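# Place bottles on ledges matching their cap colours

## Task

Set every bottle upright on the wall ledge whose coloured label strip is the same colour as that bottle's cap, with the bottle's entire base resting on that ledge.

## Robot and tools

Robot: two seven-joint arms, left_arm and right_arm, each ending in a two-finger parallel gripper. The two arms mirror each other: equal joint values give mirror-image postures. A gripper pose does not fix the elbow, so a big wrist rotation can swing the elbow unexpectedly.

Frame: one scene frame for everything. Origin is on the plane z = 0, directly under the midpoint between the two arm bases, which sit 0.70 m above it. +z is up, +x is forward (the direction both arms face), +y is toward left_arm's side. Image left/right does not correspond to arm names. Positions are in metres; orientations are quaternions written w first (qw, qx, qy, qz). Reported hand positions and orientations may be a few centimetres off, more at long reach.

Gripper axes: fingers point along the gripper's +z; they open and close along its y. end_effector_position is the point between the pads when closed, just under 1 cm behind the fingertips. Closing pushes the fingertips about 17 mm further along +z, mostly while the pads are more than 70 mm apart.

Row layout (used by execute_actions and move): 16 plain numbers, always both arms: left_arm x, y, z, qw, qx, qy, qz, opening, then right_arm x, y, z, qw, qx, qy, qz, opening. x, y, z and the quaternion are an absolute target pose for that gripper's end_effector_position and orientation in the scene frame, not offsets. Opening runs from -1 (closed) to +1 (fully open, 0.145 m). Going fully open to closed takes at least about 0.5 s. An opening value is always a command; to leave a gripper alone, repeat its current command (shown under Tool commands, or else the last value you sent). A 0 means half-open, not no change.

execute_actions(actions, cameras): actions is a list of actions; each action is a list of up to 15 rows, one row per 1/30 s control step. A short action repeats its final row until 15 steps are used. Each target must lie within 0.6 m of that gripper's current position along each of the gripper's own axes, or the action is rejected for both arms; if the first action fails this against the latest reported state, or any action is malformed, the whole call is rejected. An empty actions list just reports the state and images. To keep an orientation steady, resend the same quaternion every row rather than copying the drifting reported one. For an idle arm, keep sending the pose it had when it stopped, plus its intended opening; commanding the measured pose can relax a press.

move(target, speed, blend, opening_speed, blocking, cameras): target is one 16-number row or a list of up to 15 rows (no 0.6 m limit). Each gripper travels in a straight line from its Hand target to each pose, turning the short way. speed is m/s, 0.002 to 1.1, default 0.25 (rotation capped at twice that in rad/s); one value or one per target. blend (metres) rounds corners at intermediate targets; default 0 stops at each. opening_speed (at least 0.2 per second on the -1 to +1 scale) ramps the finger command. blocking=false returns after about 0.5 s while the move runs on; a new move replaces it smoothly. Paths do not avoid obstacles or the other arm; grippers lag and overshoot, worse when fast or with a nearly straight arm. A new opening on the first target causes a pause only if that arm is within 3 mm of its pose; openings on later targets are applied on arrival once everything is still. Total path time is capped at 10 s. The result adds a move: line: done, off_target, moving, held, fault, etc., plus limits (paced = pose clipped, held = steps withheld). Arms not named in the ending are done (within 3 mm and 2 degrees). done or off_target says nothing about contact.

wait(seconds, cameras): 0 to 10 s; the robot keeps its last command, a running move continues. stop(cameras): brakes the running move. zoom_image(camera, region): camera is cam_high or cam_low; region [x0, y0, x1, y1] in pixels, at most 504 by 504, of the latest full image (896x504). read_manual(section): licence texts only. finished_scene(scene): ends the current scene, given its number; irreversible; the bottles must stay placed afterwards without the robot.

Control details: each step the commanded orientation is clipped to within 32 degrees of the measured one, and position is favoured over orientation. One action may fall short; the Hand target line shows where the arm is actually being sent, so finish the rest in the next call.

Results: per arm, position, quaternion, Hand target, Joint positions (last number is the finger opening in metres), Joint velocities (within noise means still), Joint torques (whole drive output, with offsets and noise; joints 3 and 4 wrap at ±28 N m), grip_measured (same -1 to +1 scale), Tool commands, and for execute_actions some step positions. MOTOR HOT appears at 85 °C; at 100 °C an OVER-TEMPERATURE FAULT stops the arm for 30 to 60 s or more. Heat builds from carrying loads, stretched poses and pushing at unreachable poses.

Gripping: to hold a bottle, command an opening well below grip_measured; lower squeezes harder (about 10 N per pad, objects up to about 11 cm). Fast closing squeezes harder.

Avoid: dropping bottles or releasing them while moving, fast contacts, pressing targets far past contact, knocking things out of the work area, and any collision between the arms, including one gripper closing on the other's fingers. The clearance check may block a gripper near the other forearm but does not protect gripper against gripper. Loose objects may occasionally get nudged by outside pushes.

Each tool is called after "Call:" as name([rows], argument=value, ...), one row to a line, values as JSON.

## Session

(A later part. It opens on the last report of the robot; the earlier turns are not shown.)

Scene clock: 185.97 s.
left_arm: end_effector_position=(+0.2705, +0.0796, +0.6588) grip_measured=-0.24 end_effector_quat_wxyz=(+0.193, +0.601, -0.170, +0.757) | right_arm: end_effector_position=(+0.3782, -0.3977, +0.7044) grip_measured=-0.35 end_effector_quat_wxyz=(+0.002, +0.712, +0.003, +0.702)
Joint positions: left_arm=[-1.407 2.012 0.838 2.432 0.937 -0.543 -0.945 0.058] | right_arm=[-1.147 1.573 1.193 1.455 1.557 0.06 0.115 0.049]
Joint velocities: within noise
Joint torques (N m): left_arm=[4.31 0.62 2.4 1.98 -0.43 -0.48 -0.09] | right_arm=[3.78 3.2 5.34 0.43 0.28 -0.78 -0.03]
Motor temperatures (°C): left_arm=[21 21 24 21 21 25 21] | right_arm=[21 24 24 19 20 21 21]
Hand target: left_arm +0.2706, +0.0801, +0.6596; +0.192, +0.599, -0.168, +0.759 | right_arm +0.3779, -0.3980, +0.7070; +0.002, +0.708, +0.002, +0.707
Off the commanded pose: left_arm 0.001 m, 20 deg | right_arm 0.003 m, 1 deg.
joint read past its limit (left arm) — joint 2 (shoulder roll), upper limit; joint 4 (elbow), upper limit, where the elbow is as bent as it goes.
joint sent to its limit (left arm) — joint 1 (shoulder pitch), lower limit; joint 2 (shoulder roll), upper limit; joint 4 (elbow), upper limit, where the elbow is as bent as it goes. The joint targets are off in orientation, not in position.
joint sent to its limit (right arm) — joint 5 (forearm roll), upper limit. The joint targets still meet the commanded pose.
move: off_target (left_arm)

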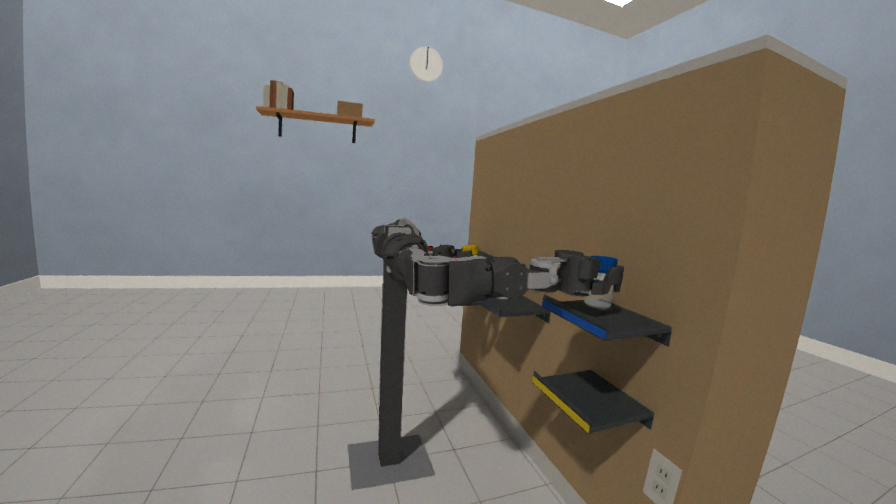

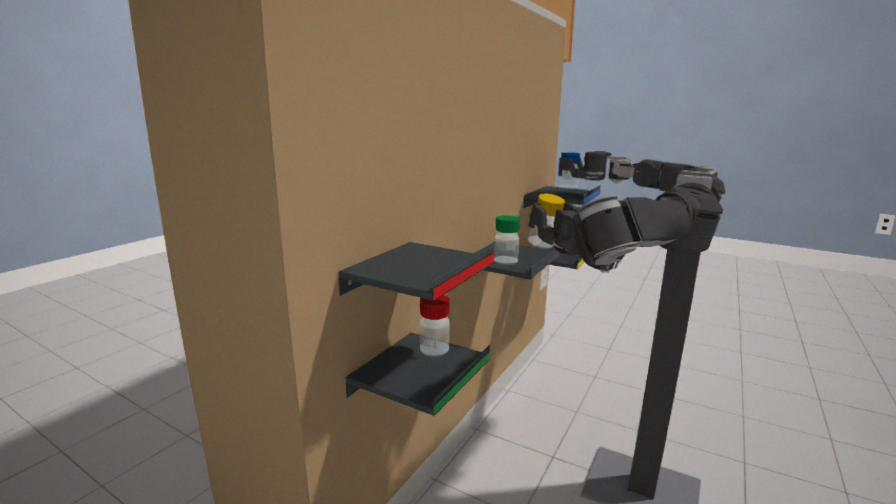

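Call:
move([
  [0.25,0.2,0.66,0,0.7071,0,0.7071,-0.7,0.378,-0.398,0.702,0,0.7071,0,0.7071,-0.7],
  [0.235,0.33,0.60,0,0.7071,0,0.7071,-0.7,0.378,-0.398,0.699,0,0.7071,0,0.7071,-0.7],
], speed=0.06)

Call:
zoom_image(camera="cam_high", region=[560, 240, 660, 320])

Call:
zoom_image(camera="cam_low", region=[520, 130, 620, 220])

Scene clock: 210.20 s.
left_arm: end_effector_position=(+0.2352, +0.3307, +0.5986) grip_measured=-0.24 end_effector_quat_wxyz=(-0.002, +0.711, +0.000, +0.703) | right_arm: end_effector_position=(+0.3782, -0.3974, +0.6967) grip_measured=-0.35 end_effector_quat_wxyz=(+0.003, +0.712, +0.005, +0.702)
Joint positions: left_arm=[-1.395 0.919 0.95 2.118 1.209 -0.334 0.005 0.058] | right_arm=[-1.182 1.572 1.193 1.457 1.557 0.024 0.115 0.049]
Joint velocities: within noise
Joint torques (N m): left_arm=[0.59 0.94 2.06 2.19 0.18 -0.96 0.23] | right_arm=[3.57 2.94 5.24 0.53 0.3 -0.79 -0.04]
Motor temperatures (°C): left_arm=[21 21 24 21 22 25 21] | right_arm=[21 23 24 19 20 21 21]
Hand target: left_arm +0.2350, +0.3300, +0.6000; +0.000, +0.707, +0.000, +0.707 | right_arm +0.3779, -0.3979, +0.6990; +0.003, +0.708, +0.003, +0.706
Off the commanded pose: left_arm 0.002 m, 1 deg | right_arm 0.002 m, 1 deg.
joint sent to its limit (right arm) — joint 5 (forearm roll), upper limit. The joint targets still meet the commanded pose.
move: done

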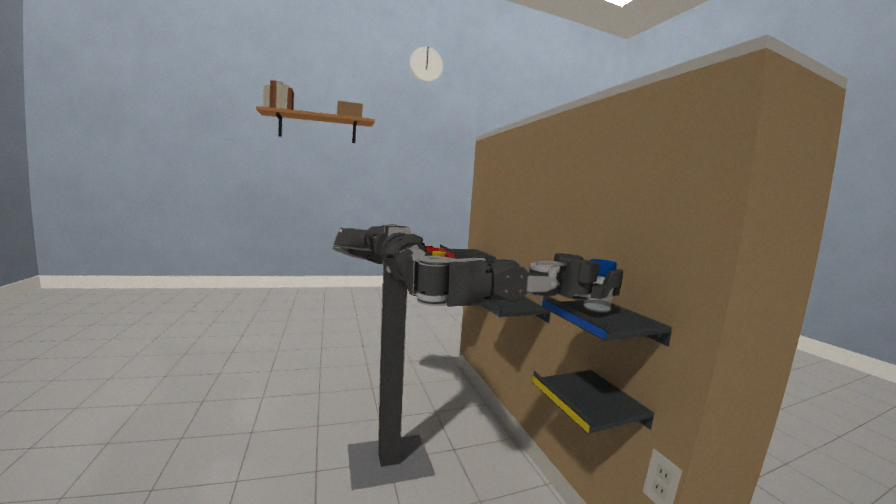

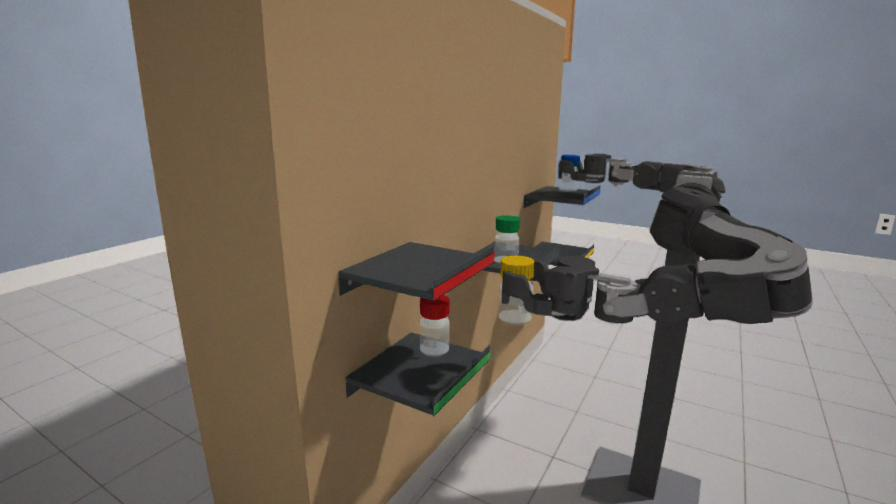

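Scaled by 5.040 from the camera's 896x504 image, which has a finer 1280x720 frame.

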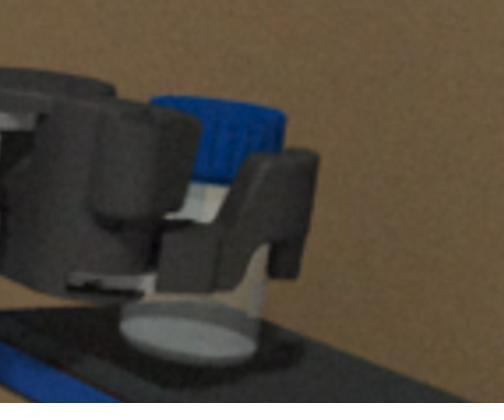

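Scaled by 5.040 from the camera's 896x504 image, which has a finer 1280x720 frame.

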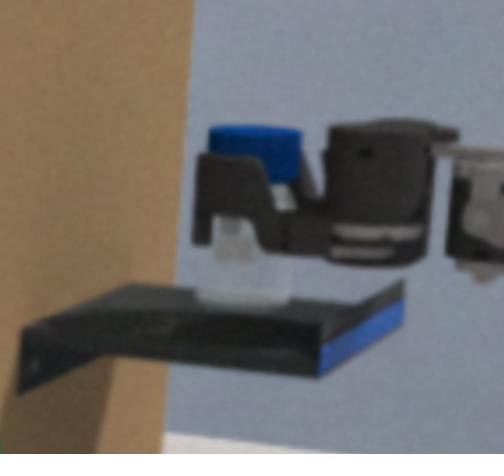

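Call:
move([
  [0.23,0.22,0.55,0,0.7071,0,0.7071,-0.7,0.378,-0.398,0.697,0,0.7071,0,0.7071,-0.7],
  [0.235,0.11,0.55,0.0923,0.7010,-0.0923,0.7010,-0.7,0.378,-0.398,0.695,0,0.7071,0,0.7071,-0.7],
], speed=0.06)

Call:
zoom_image(camera="cam_high", region=[560, 240, 660, 320])

Scene clock: 233.20 s.
left_arm: end_effector_position=(+0.2350, +0.1108, +0.5479) grip_measured=-0.24 end_effector_quat_wxyz=(+0.091, +0.704, -0.092, +0.698) | right_arm: end_effector_position=(+0.3782, -0.3974, +0.6927) grip_measured=-0.35 end_effector_quat_wxyz=(+0.004, +0.712, +0.005, +0.702)
Joint positions: left_arm=[-0.501 0.751 -0.429 2.36 0.356 -0.02 -0.514 0.058] | right_arm=[-1.2 1.572 1.193 1.457 1.557 0.007 0.115 0.049]
Joint velocities: within noise
Joint torques (N m): left_arm=[1.49 1.89 0.36 5.82 -0.28 -0.71 0.12] | right_arm=[3.57 2.73 5.24 0.46 0.29 -0.78 -0.08]
Motor temperatures (°C): left_arm=[21 21 24 22 21 26 21] | right_arm=[21 23 25 19 20 21 21]
Hand target: left_arm +0.2350, +0.1100, +0.5501; +0.092, +0.701, -0.092, +0.701 | right_arm +0.3779, -0.3980, +0.6950; +0.004, +0.708, +0.004, +0.706
Off the commanded pose: left_arm 0.002 m, 1 deg | right_arm 0.002 m, 1 deg.
joint sent to its limit (right arm) — joint 5 (forearm roll), upper limit. The joint targets still meet the commanded pose.
move: done

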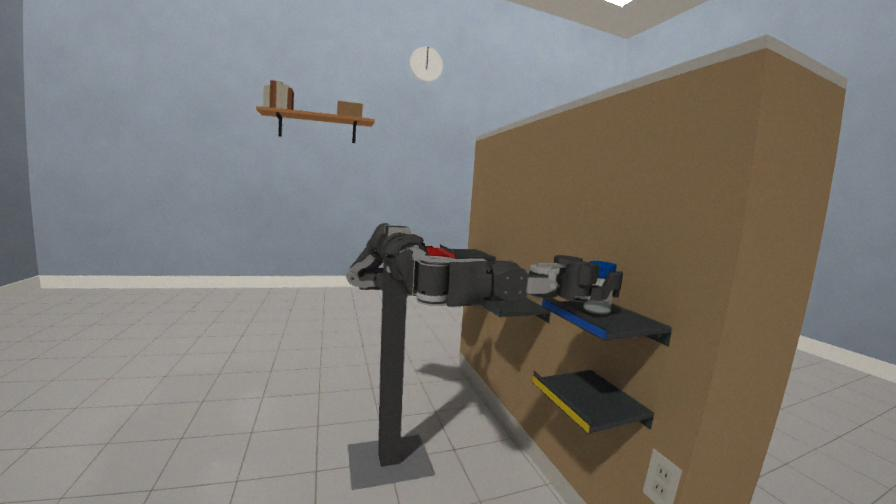

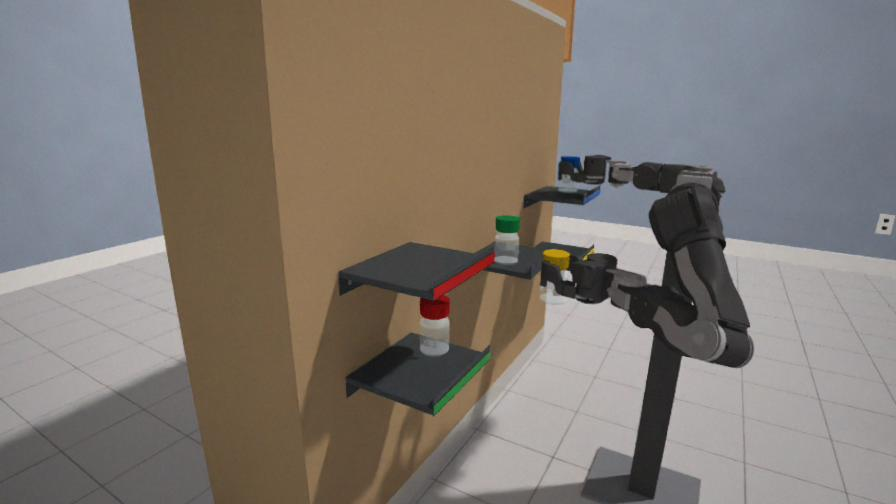

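Scaled by 5.040 from the camera's 896x504 image, which has a finer 1280x720 frame.

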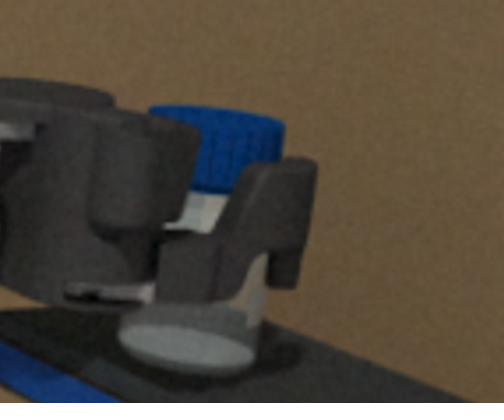

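Call:
move([
  [0.24,0.06,0.62,0.0923,0.7010,-0.0923,0.7010,-0.7,0.378,-0.398,0.693,0,0.7071,0,0.7071,-0.7],
  [0.25,-0.03,0.65,0.0923,0.7010,-0.0923,0.7010,-0.7,0.378,-0.398,0.691,0,0.7071,0,0.7071,-0.7],
], speed=0.06)

Call:
zoom_image(camera="cam_high", region=[560, 240, 660, 320])

Scene clock: 246.00 s.
left_arm: end_effector_position=(+0.2502, -0.0292, +0.6505) grip_measured=-0.24 end_effector_quat_wxyz=(+0.103, +0.680, -0.084, +0.721) | right_arm: end_effector_position=(+0.3781, -0.3974, +0.6887) grip_measured=-0.35 end_effector_quat_wxyz=(+0.004, +0.712, +0.006, +0.702)
Joint positions: left_arm=[-0.03 -0.164 -0.941 2.306 -0.203 0.781 -0.528 0.058] | right_arm=[-1.218 1.572 1.193 1.457 1.557 -0.012 0.115 0.049]
Joint velocities: within noise
Joint torques (N m): left_arm=[2.65 -3.2 -1.69 3.08 -0.16 -0.54 -0.02] | right_arm=[3.55 2.65 5.23 0.4 0.29 -0.77 -0.07]
Motor temperatures (°C): left_arm=[21 21 23 23 21 25 21] | right_arm=[21 23 25 19 20 21 21]
Hand target: left_arm +0.2500, -0.0299, +0.6497; +0.100, +0.681, -0.086, +0.720 | right_arm +0.3778, -0.3980, +0.6911; +0.005, +0.708, +0.004, +0.706
Off the commanded pose: left_arm 0.001 m, 4 deg | right_arm 0.002 m, 1 deg.
joint read past its limit (left arm) — joint 2 (shoulder roll), lower limit.
joint sent to its limit (left arm) — joint 2 (shoulder roll), lower limit; joint 6 (wrist pitch), upper limit. The joint targets are off in orientation, not in position.
joint sent to its limit (right arm) — joint 5 (forearm roll), upper limit. The joint targets still meet the commanded pose.
move: off_target (left_arm)

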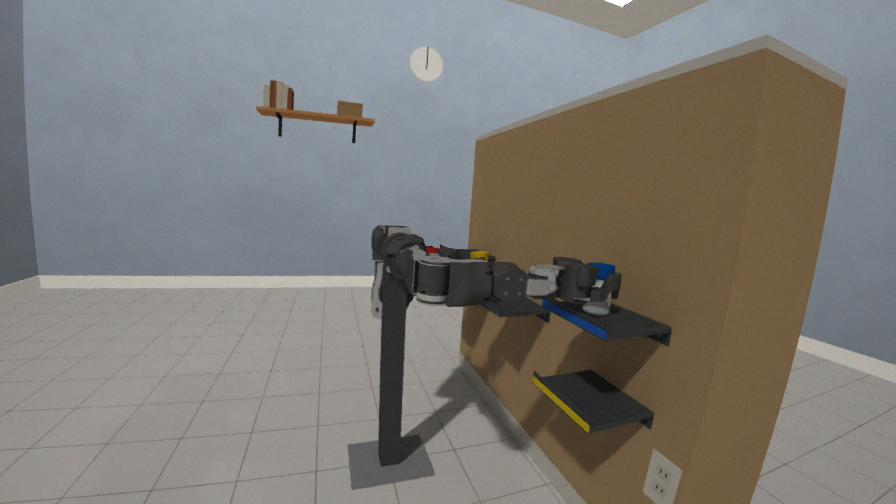

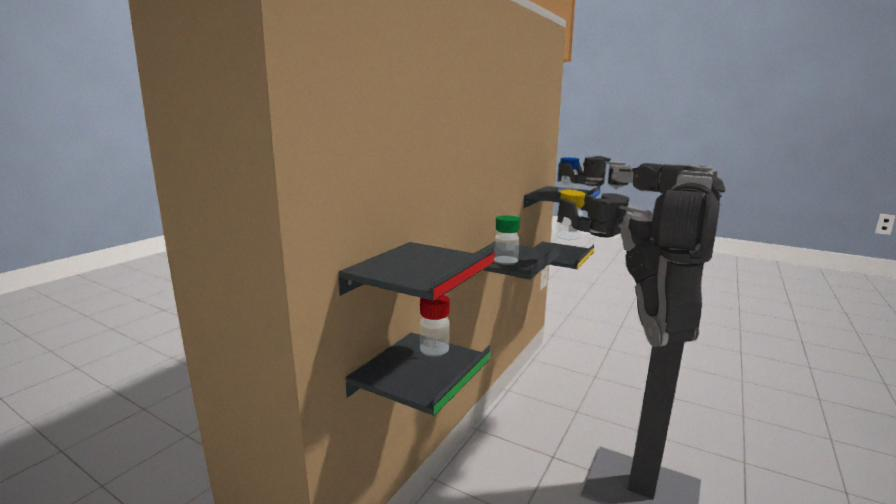

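Scaled by 5.040 from the camera's 896x504 image, which has a finer 1280x720 frame.

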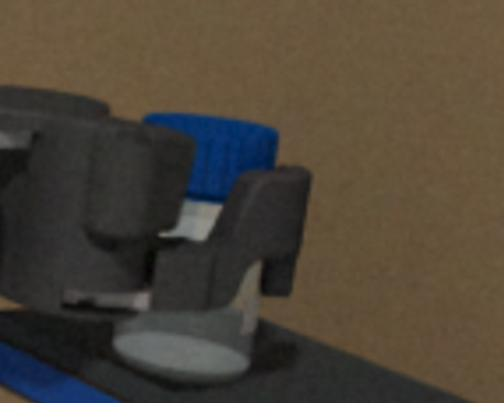

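Call:
move(target=[0.28,-0.05,0.65,0.0923,0.7010,-0.0923,0.7010,-0.7,0.378,-0.398,0.687,0,0.7071,0,0.7071,-0.7], speed=0.03)

Call:
zoom_image(camera="cam_high", region=[560, 240, 660, 320])

Call:
zoom_image(camera="cam_low", region=[520, 130, 620, 220])

Scene clock: 259.03 s.
left_arm: end_effector_position=(+0.2805, -0.0512, +0.6482) grip_measured=-0.24 end_effector_quat_wxyz=(+0.094, +0.704, -0.093, +0.698) | right_arm: end_effector_position=(+0.3780, -0.3973, +0.6876) grip_measured=-0.35 end_effector_quat_wxyz=(+0.005, +0.708, +0.007, +0.706)
Joint positions: left_arm=[0.434 -0.053 -1.041 2.144 0.508 0.782 -1.112 0.058] | right_arm=[-1.232 1.572 1.193 1.457 1.559 -0.037 0.115 0.049]
Joint velocities: within noise
Joint torques (N m): left_arm=[5.74 -2.39 0.2 4.83 -0.33 -0.31 -0.04] | right_arm=[3.18 2.73 4.72 0.47 0.23 -0.54 -0.12]
Motor temperatures (°C): left_arm=[21 21 23 22 21 25 21] | right_arm=[21 23 25 19 20 21 21]
Hand target: left_arm +0.2800, -0.0500, +0.6500; +0.092, +0.701, -0.092, +0.701 | right_arm +0.3778, -0.3980, +0.6871; +0.006, +0.708, +0.005, +0.706
Off the commanded pose: left_arm 0.002 m, 0 deg | right_arm 0.001 m, 1 deg.
joint sent to its limit (left arm) — joint 6 (wrist pitch), upper limit. The joint targets still meet the commanded pose.
joint sent to its limit (right arm) — joint 5 (forearm roll), upper limit. The joint targets still meet the commanded pose.
move: done

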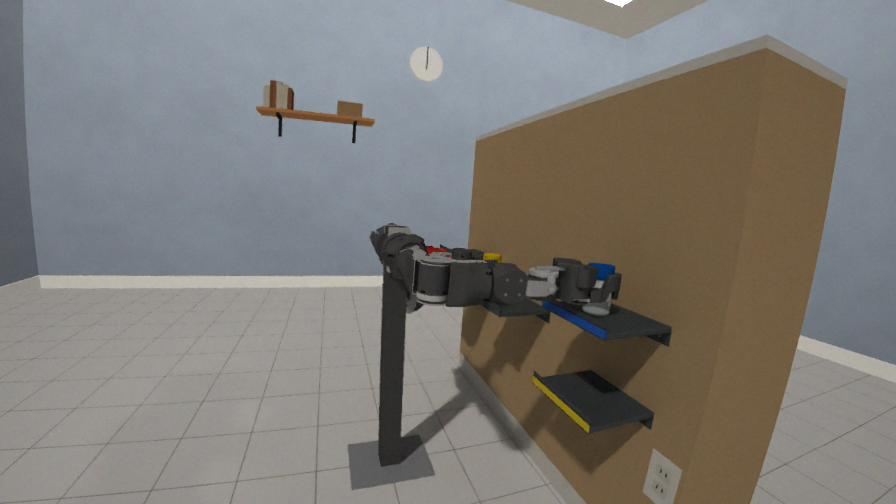

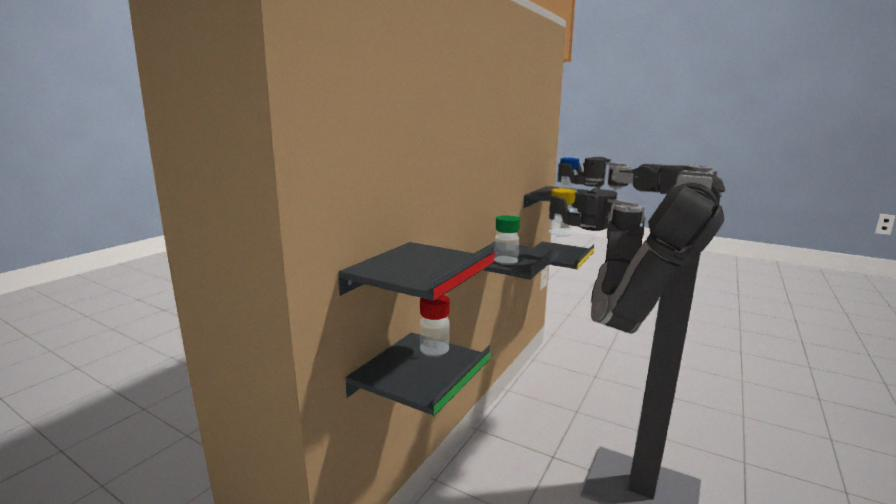

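Scaled by 5.040 from the camera's 896x504 image, which has a finer 1280x720 frame.

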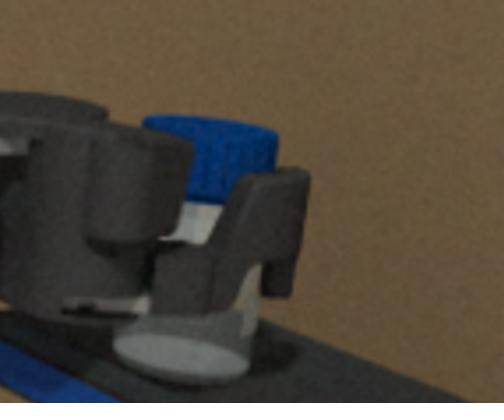

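Scaled by 5.040 from the camera's 896x504 image, which has a finer 1280x720 frame.

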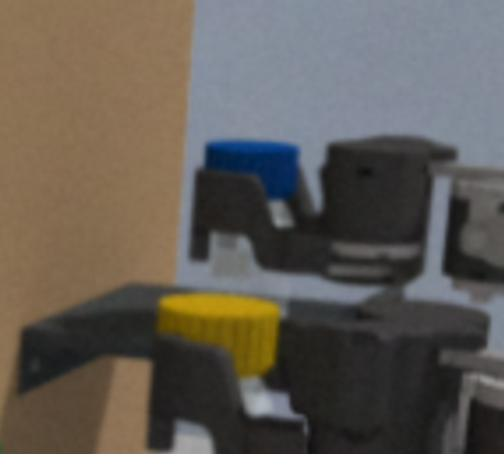

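Call:
move(target=[0.28,-0.05,0.65,0.0923,0.7010,-0.0923,0.7010,-0.7,0.378,-0.398,0.689,0,0.7071,0,0.7071,0.3], speed=0.03, opening_speed=0.5)

Call:
zoom_image(camera="cam_high", region=[560, 240, 660, 320])

Call:
zoom_image(camera="cam_high", region=[420, 220, 570, 340])

Call:
zoom_image(camera="cam_low", region=[470, 140, 670, 340])

Scene clock: 272.17 s.
left_arm: end_effector_position=(+0.2805, -0.0512, +0.6481) grip_measured=-0.24 end_effector_quat_wxyz=(+0.094, +0.704, -0.093, +0.698) | right_arm: end_effector_position=(+0.3780, -0.3974, +0.6875) grip_measured=+0.30 end_effector_quat_wxyz=(+0.005, +0.709, +0.006, +0.705)
Joint positions: left_arm=[0.434 -0.053 -1.041 2.144 0.509 0.782 -1.112 0.058] | right_arm=[-1.232 1.572 1.193 1.457 1.559 -0.035 0.115 0.098]
Joint velocities: within noise
Joint torques (N m): left_arm=[5.74 -2.41 0.21 4.85 -0.32 -0.31 -0.05] | right_arm=[3.92 2.62 5.59 0.49 0.22 -0.34 -0.11]
Motor temperatures (°C): left_arm=[22 21 23 23 22 25 21] | right_arm=[21 23 25 19 20 21 21]
Hand target: left_arm +0.2800, -0.0500, +0.6500; +0.092, +0.701, -0.092, +0.701 | right_arm +0.3778, -0.3981, +0.6890; +0.005, +0.708, +0.005, +0.706
Off the commanded pose: left_arm 0.002 m, 1 deg | right_arm 0.002 m, 1 deg.
joint sent to its limit (left arm) — joint 6 (wrist pitch), upper limit. The joint targets still meet the commanded pose.
joint sent to its limit (right arm) — joint 5 (forearm roll), upper limit. The joint targets still meet the commanded pose.
move: done

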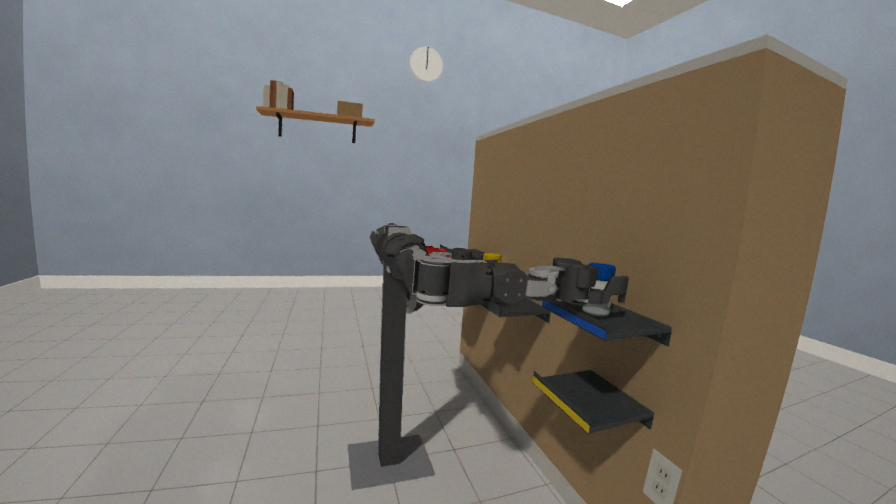

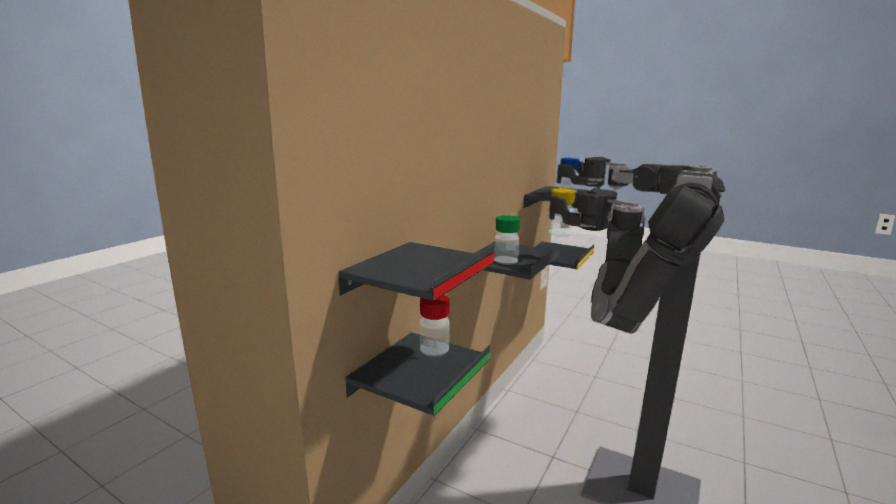

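Scaled by 5.040 from the camera's 896x504 image, which has a finer 1280x720 frame.

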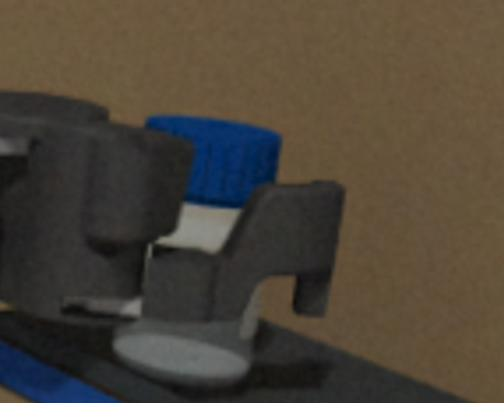

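Scaled by 3.360 from the camera's 896x504 image, which has a finer 1280x720 frame.

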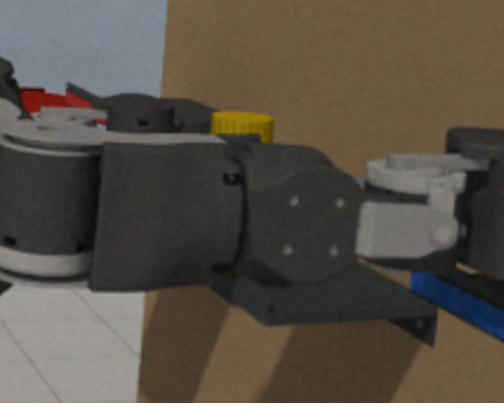

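Scaled by 2.520 from the camera's 896x504 image, which has a finer 1280x720 frame.

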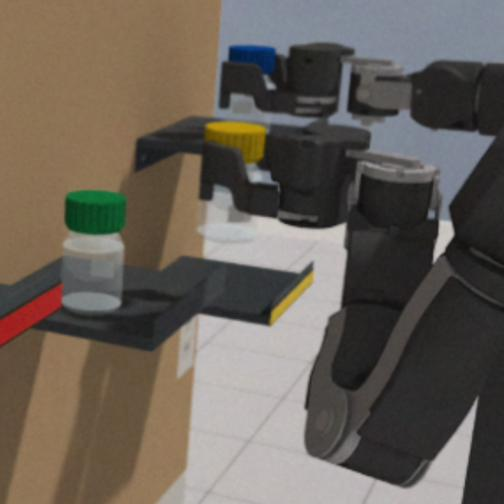

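Call:
move([
  [0.325,-0.05,0.645,0.0923,0.7010,-0.0923,0.7010,-0.7,0.24,-0.398,0.692,0,0.7071,0,0.7071,0.3],
  [0.365,-0.05,0.635,0.0923,0.7010,-0.0923,0.7010,-0.7,0.24,-0.36,0.62,0,0.7071,0,0.7071,0.3],
], speed=0.06)

Call:
zoom_image(camera="cam_high", region=[420, 220, 570, 340])

Call:
zoom_image(camera="cam_low", region=[470, 140, 670, 340])

Call:
zoom_image(camera="cam_high", region=[530, 240, 690, 350])

Scene clock: 288.60 s.
left_arm: end_effector_position=(+0.3637, -0.0507, +0.6333) grip_measured=-0.24 end_effector_quat_wxyz=(+0.092, +0.704, -0.094, +0.698) | right_arm: end_effector_position=(+0.2402, -0.3598, +0.6205) grip_measured=+0.30 end_effector_quat_wxyz=(-0.001, +0.708, +0.002, +0.707)
Joint positions: left_arm=[0.654 0.036 -0.928 1.811 0.638 0.554 -0.909 0.058] | right_arm=[-1.163 0.844 1.033 2.012 1.232 -0.081 0.203 0.098]
Joint velocities: within noise
Joint torques (N m): left_arm=[8.35 -1.89 1.8 3.47 -0.31 -0.69 0.22] | right_arm=[0.09 2.33 3.14 1.95 0.2 -0.53 -0.16]
Motor temperatures (°C): left_arm=[23 21 23 23 22 25 21] | right_arm=[21 23 25 19 20 21 21]
Hand target: left_arm +0.3649, -0.0500, +0.6351; +0.092, +0.701, -0.092, +0.701 | right_arm +0.2400, -0.3601, +0.6200; +0.000, +0.707, +0.000, +0.707
Off the commanded pose: left_arm 0.002 m, 0 deg | right_arm 0.001 m, 0 deg.
move: done

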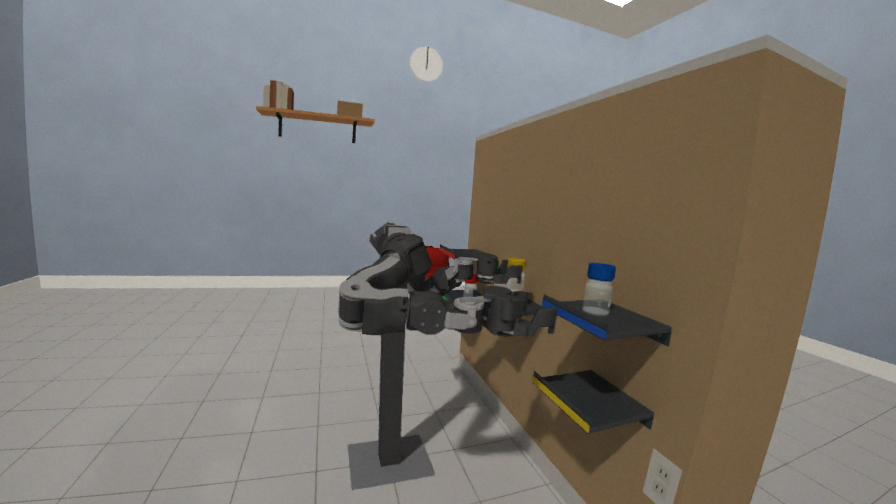

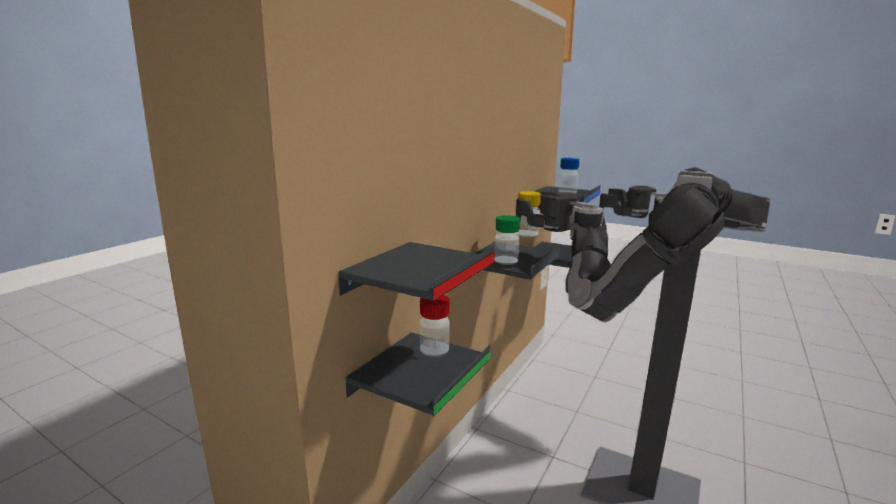

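Scaled by 3.360 from the camera's 896x504 image, which has a finer 1280x720 frame.

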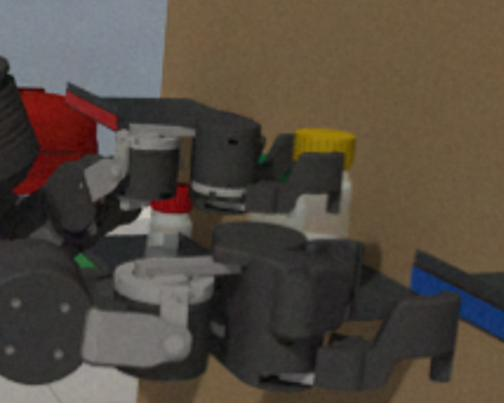

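Scaled by 2.520 from the camera's 896x504 image, which has a finer 1280x720 frame.

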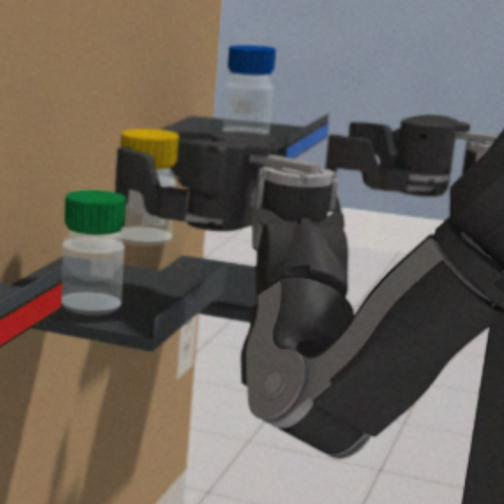

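Scaled by 3.150 from the camera's 896x504 image, which has a finer 1280x720 frame.

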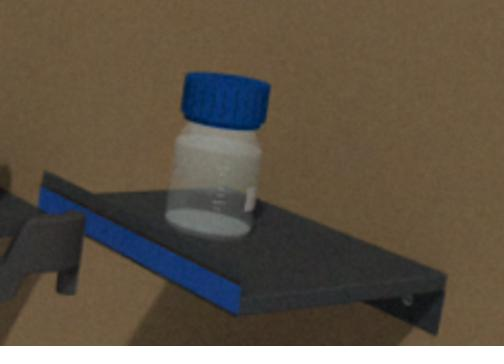

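Call:
move([
  [0.365,-0.05,0.607,0.0923,0.7010,-0.0923,0.7010,-0.7,0.24,-0.30,0.46,0,0.7071,0,0.7071,0.3],
], speed=0.06)

Call:
zoom_image(camera="cam_high", region=[440, 240, 560, 330])

Call:
zoom_image(camera="cam_low", region=[480, 180, 600, 290])

Scene clock: 301.70 s.
left_arm: end_effector_position=(+0.3647, -0.0505, +0.6083) grip_measured=-0.24 end_effector_quat_wxyz=(+0.094, +0.702, -0.093, +0.700) | right_arm: end_effector_position=(+0.2402, -0.3011, +0.4605) grip_measured=+0.30 end_effector_quat_wxyz=(+0.002, +0.707, -0.002, +0.707)
Joint positions: left_arm=[0.637 0.092 -1.002 1.766 0.637 0.421 -0.908 0.058] | right_arm=[-0.695 0.623 0.199 1.697 0.69 -0.473 0.092 0.098]
Joint velocities: within noise
Joint torques (N m): left_arm=[6.82 -1.73 1.1 3.45 -0.43 -0.69 0.11] | right_arm=[0.22 3.71 1.89 2.91 0.1 -0.55 0.13]
Motor temperatures (°C): left_arm=[24 21 23 23 22 25 21] | right_arm=[21 23 24 19 20 21 21]
Hand target: left_arm +0.3650, -0.0500, +0.6071; +0.092, +0.701, -0.092, +0.701 | right_arm +0.2400, -0.2999, +0.4600; +0.000, +0.707, +0.000, +0.707
Off the commanded pose: left_arm 0.001 m, 0 deg | right_arm 0.001 m, 0 deg.
move: done

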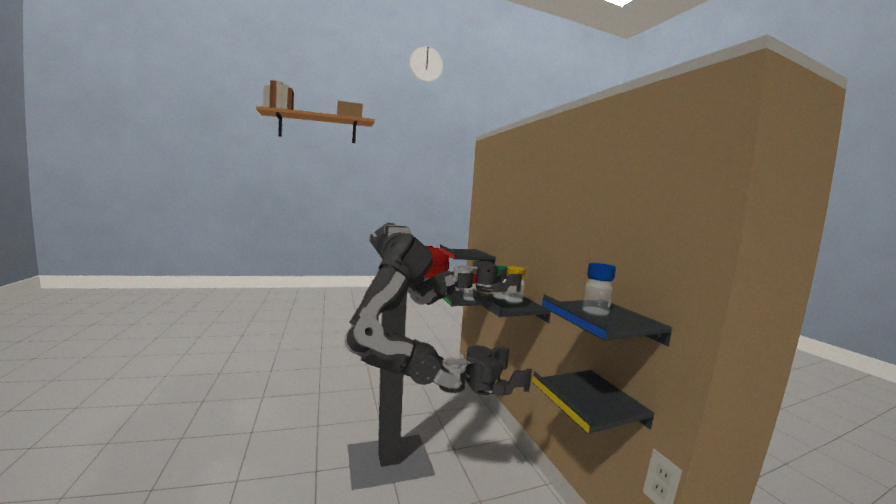

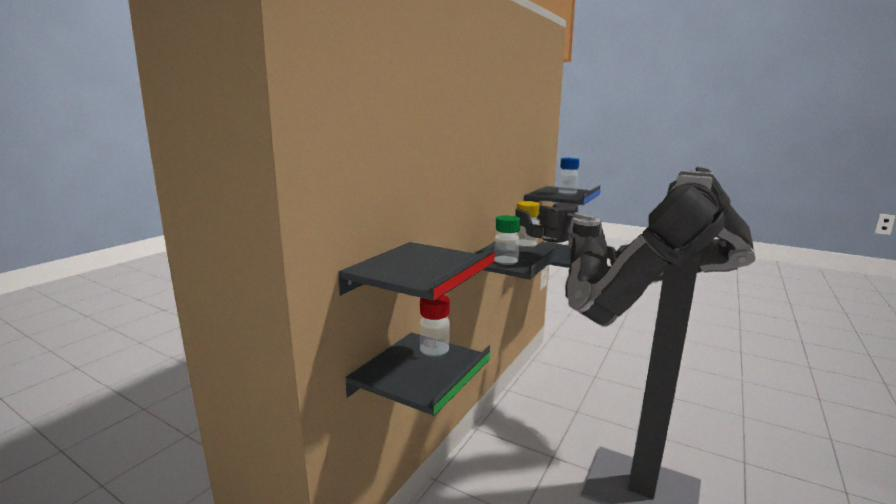

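Scaled by 4.200 from the camera's 896x504 image, which has a finer 1280x720 frame.

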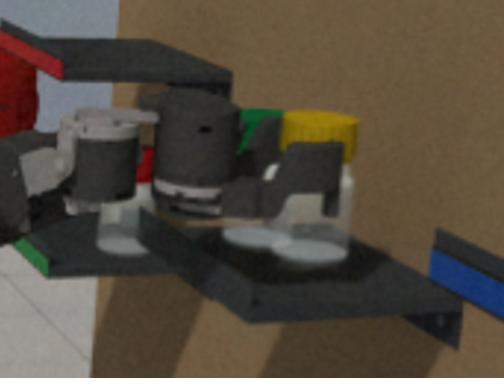

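Scaled by 4.200 from the camera's 896x504 image, which has a finer 1280x720 frame.

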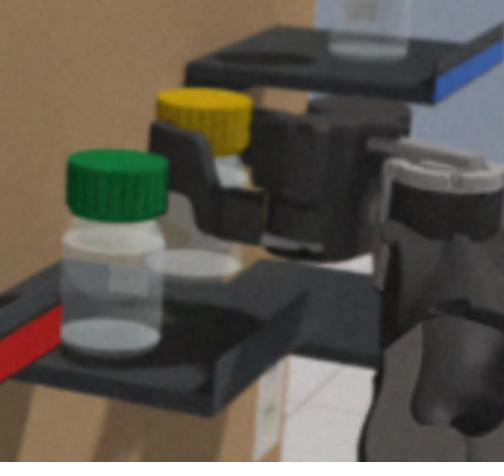

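Call:
move(target=[0.367,-0.056,0.594,0.0923,0.7010,-0.0923,0.7010,-0.7,0.24,-0.30,0.46,0,0.7071,0,0.7071,0.3], speed=0.04, cameras=[])

Call:
move(target=[0.367,-0.056,0.590,0.0923,0.7010,-0.0923,0.7010,-0.7,0.24,-0.30,0.46,0,0.7071,0,0.7071,0.3], speed=0.02)

Call:
zoom_image(camera="cam_high", region=[440, 240, 560, 330])

Call:
zoom_image(camera="cam_low", region=[480, 180, 600, 290])

Scene clock: 318.00 s.
left_arm: end_effector_position=(+0.3672, -0.0550, +0.5937) grip_measured=-0.24 end_effector_quat_wxyz=(+0.091, +0.703, -0.093, +0.699) | right_arm: end_effector_position=(+0.2402, -0.3011, +0.4605) grip_measured=+0.30 end_effector_quat_wxyz=(+0.002, +0.707, -0.002, +0.707)
Joint positions: left_arm=[0.634 0.091 -1.04 1.709 0.626 0.357 -0.908 0.058] | right_arm=[-0.695 0.623 0.199 1.697 0.69 -0.473 0.092 0.098]
Joint velocities: within noise
Joint torques (N m): left_arm=[7.35 -2.78 1.14 3.7 -0.42 -0.7 0.12] | right_arm=[0.3 3.68 1.87 2.91 0.11 -0.57 0.11]
Motor temperatures (°C): left_arm=[24 21 23 23 22 25 21] | right_arm=[21 23 24 19 20 21 21]
Hand target: left_arm +0.3670, -0.0561, +0.5940; +0.092, +0.701, -0.092, +0.701 | right_arm +0.2400, -0.2999, +0.4600; +0.000, +0.707, +0.000, +0.707
Off the commanded pose: left_arm 0.001 m, 0 deg | right_arm 0.001 m, 0 deg.
move: done
No camera images: "cameras" was empty.

Scene clock: 318.73 s.
left_arm: end_effector_position=(+0.3668, -0.0564, +0.5915) grip_measured=-0.24 end_effector_quat_wxyz=(+0.093, +0.702, -0.092, +0.700) | right_arm: end_effector_position=(+0.2402, -0.3011, +0.4605) grip_measured=+0.30 end_effector_quat_wxyz=(+0.002, +0.707, -0.002, +0.707)
Joint positions: left_arm=[0.634 0.092 -1.05 1.701 0.626 0.339 -0.908 0.058] | right_arm=[-0.695 0.623 0.199 1.697 0.69 -0.473 0.092 0.098]
Joint velocities: within noise
Joint torques (N m): left_arm=[6.82 -1.83 1.16 3.54 -0.43 -0.7 0.11] | right_arm=[0.33 3.86 1.95 2.81 0.1 -0.55 0.13]
Motor temperatures (°C): left_arm=[24 21 23 23 22 25 21] | right_arm=[21 23 24 19 20 21 21]
Hand target: left_arm +0.3670, -0.0559, +0.5901; +0.092, +0.701, -0.092, +0.701 | right_arm +0.2400, -0.2999, +0.4600; +0.000, +0.707, +0.000, +0.707
Off the commanded pose: left_arm 0.002 m, 0 deg | right_arm 0.001 m, 0 deg.
move: done

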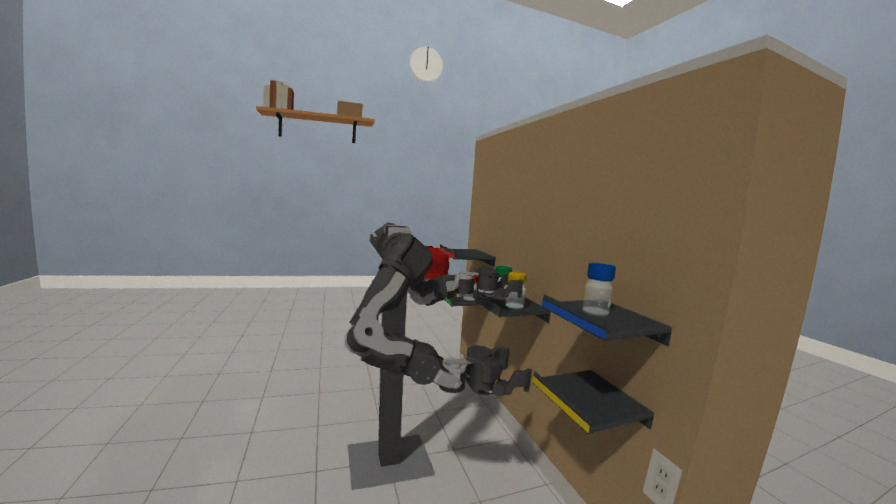

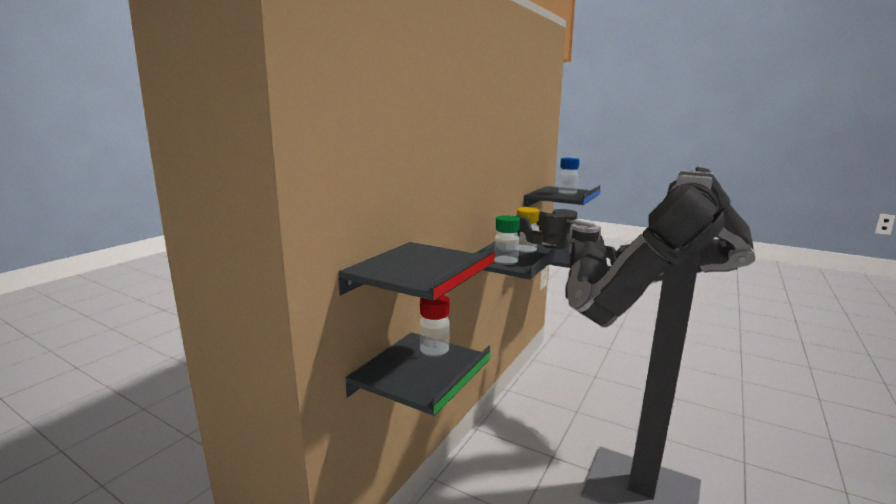

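Scaled by 4.200 from the camera's 896x504 image, which has a finer 1280x720 frame.

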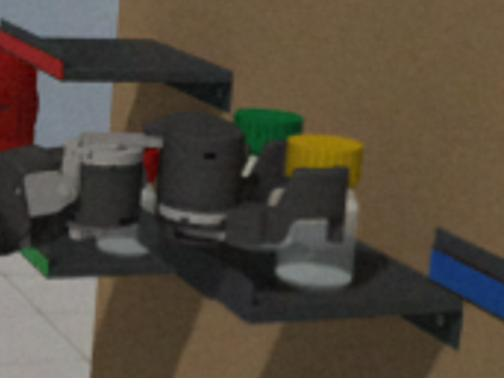

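Scaled by 4.200 from the camera's 896x504 image, which has a finer 1280x720 frame.

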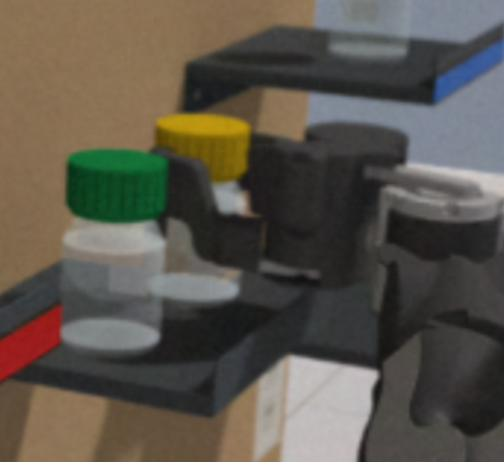

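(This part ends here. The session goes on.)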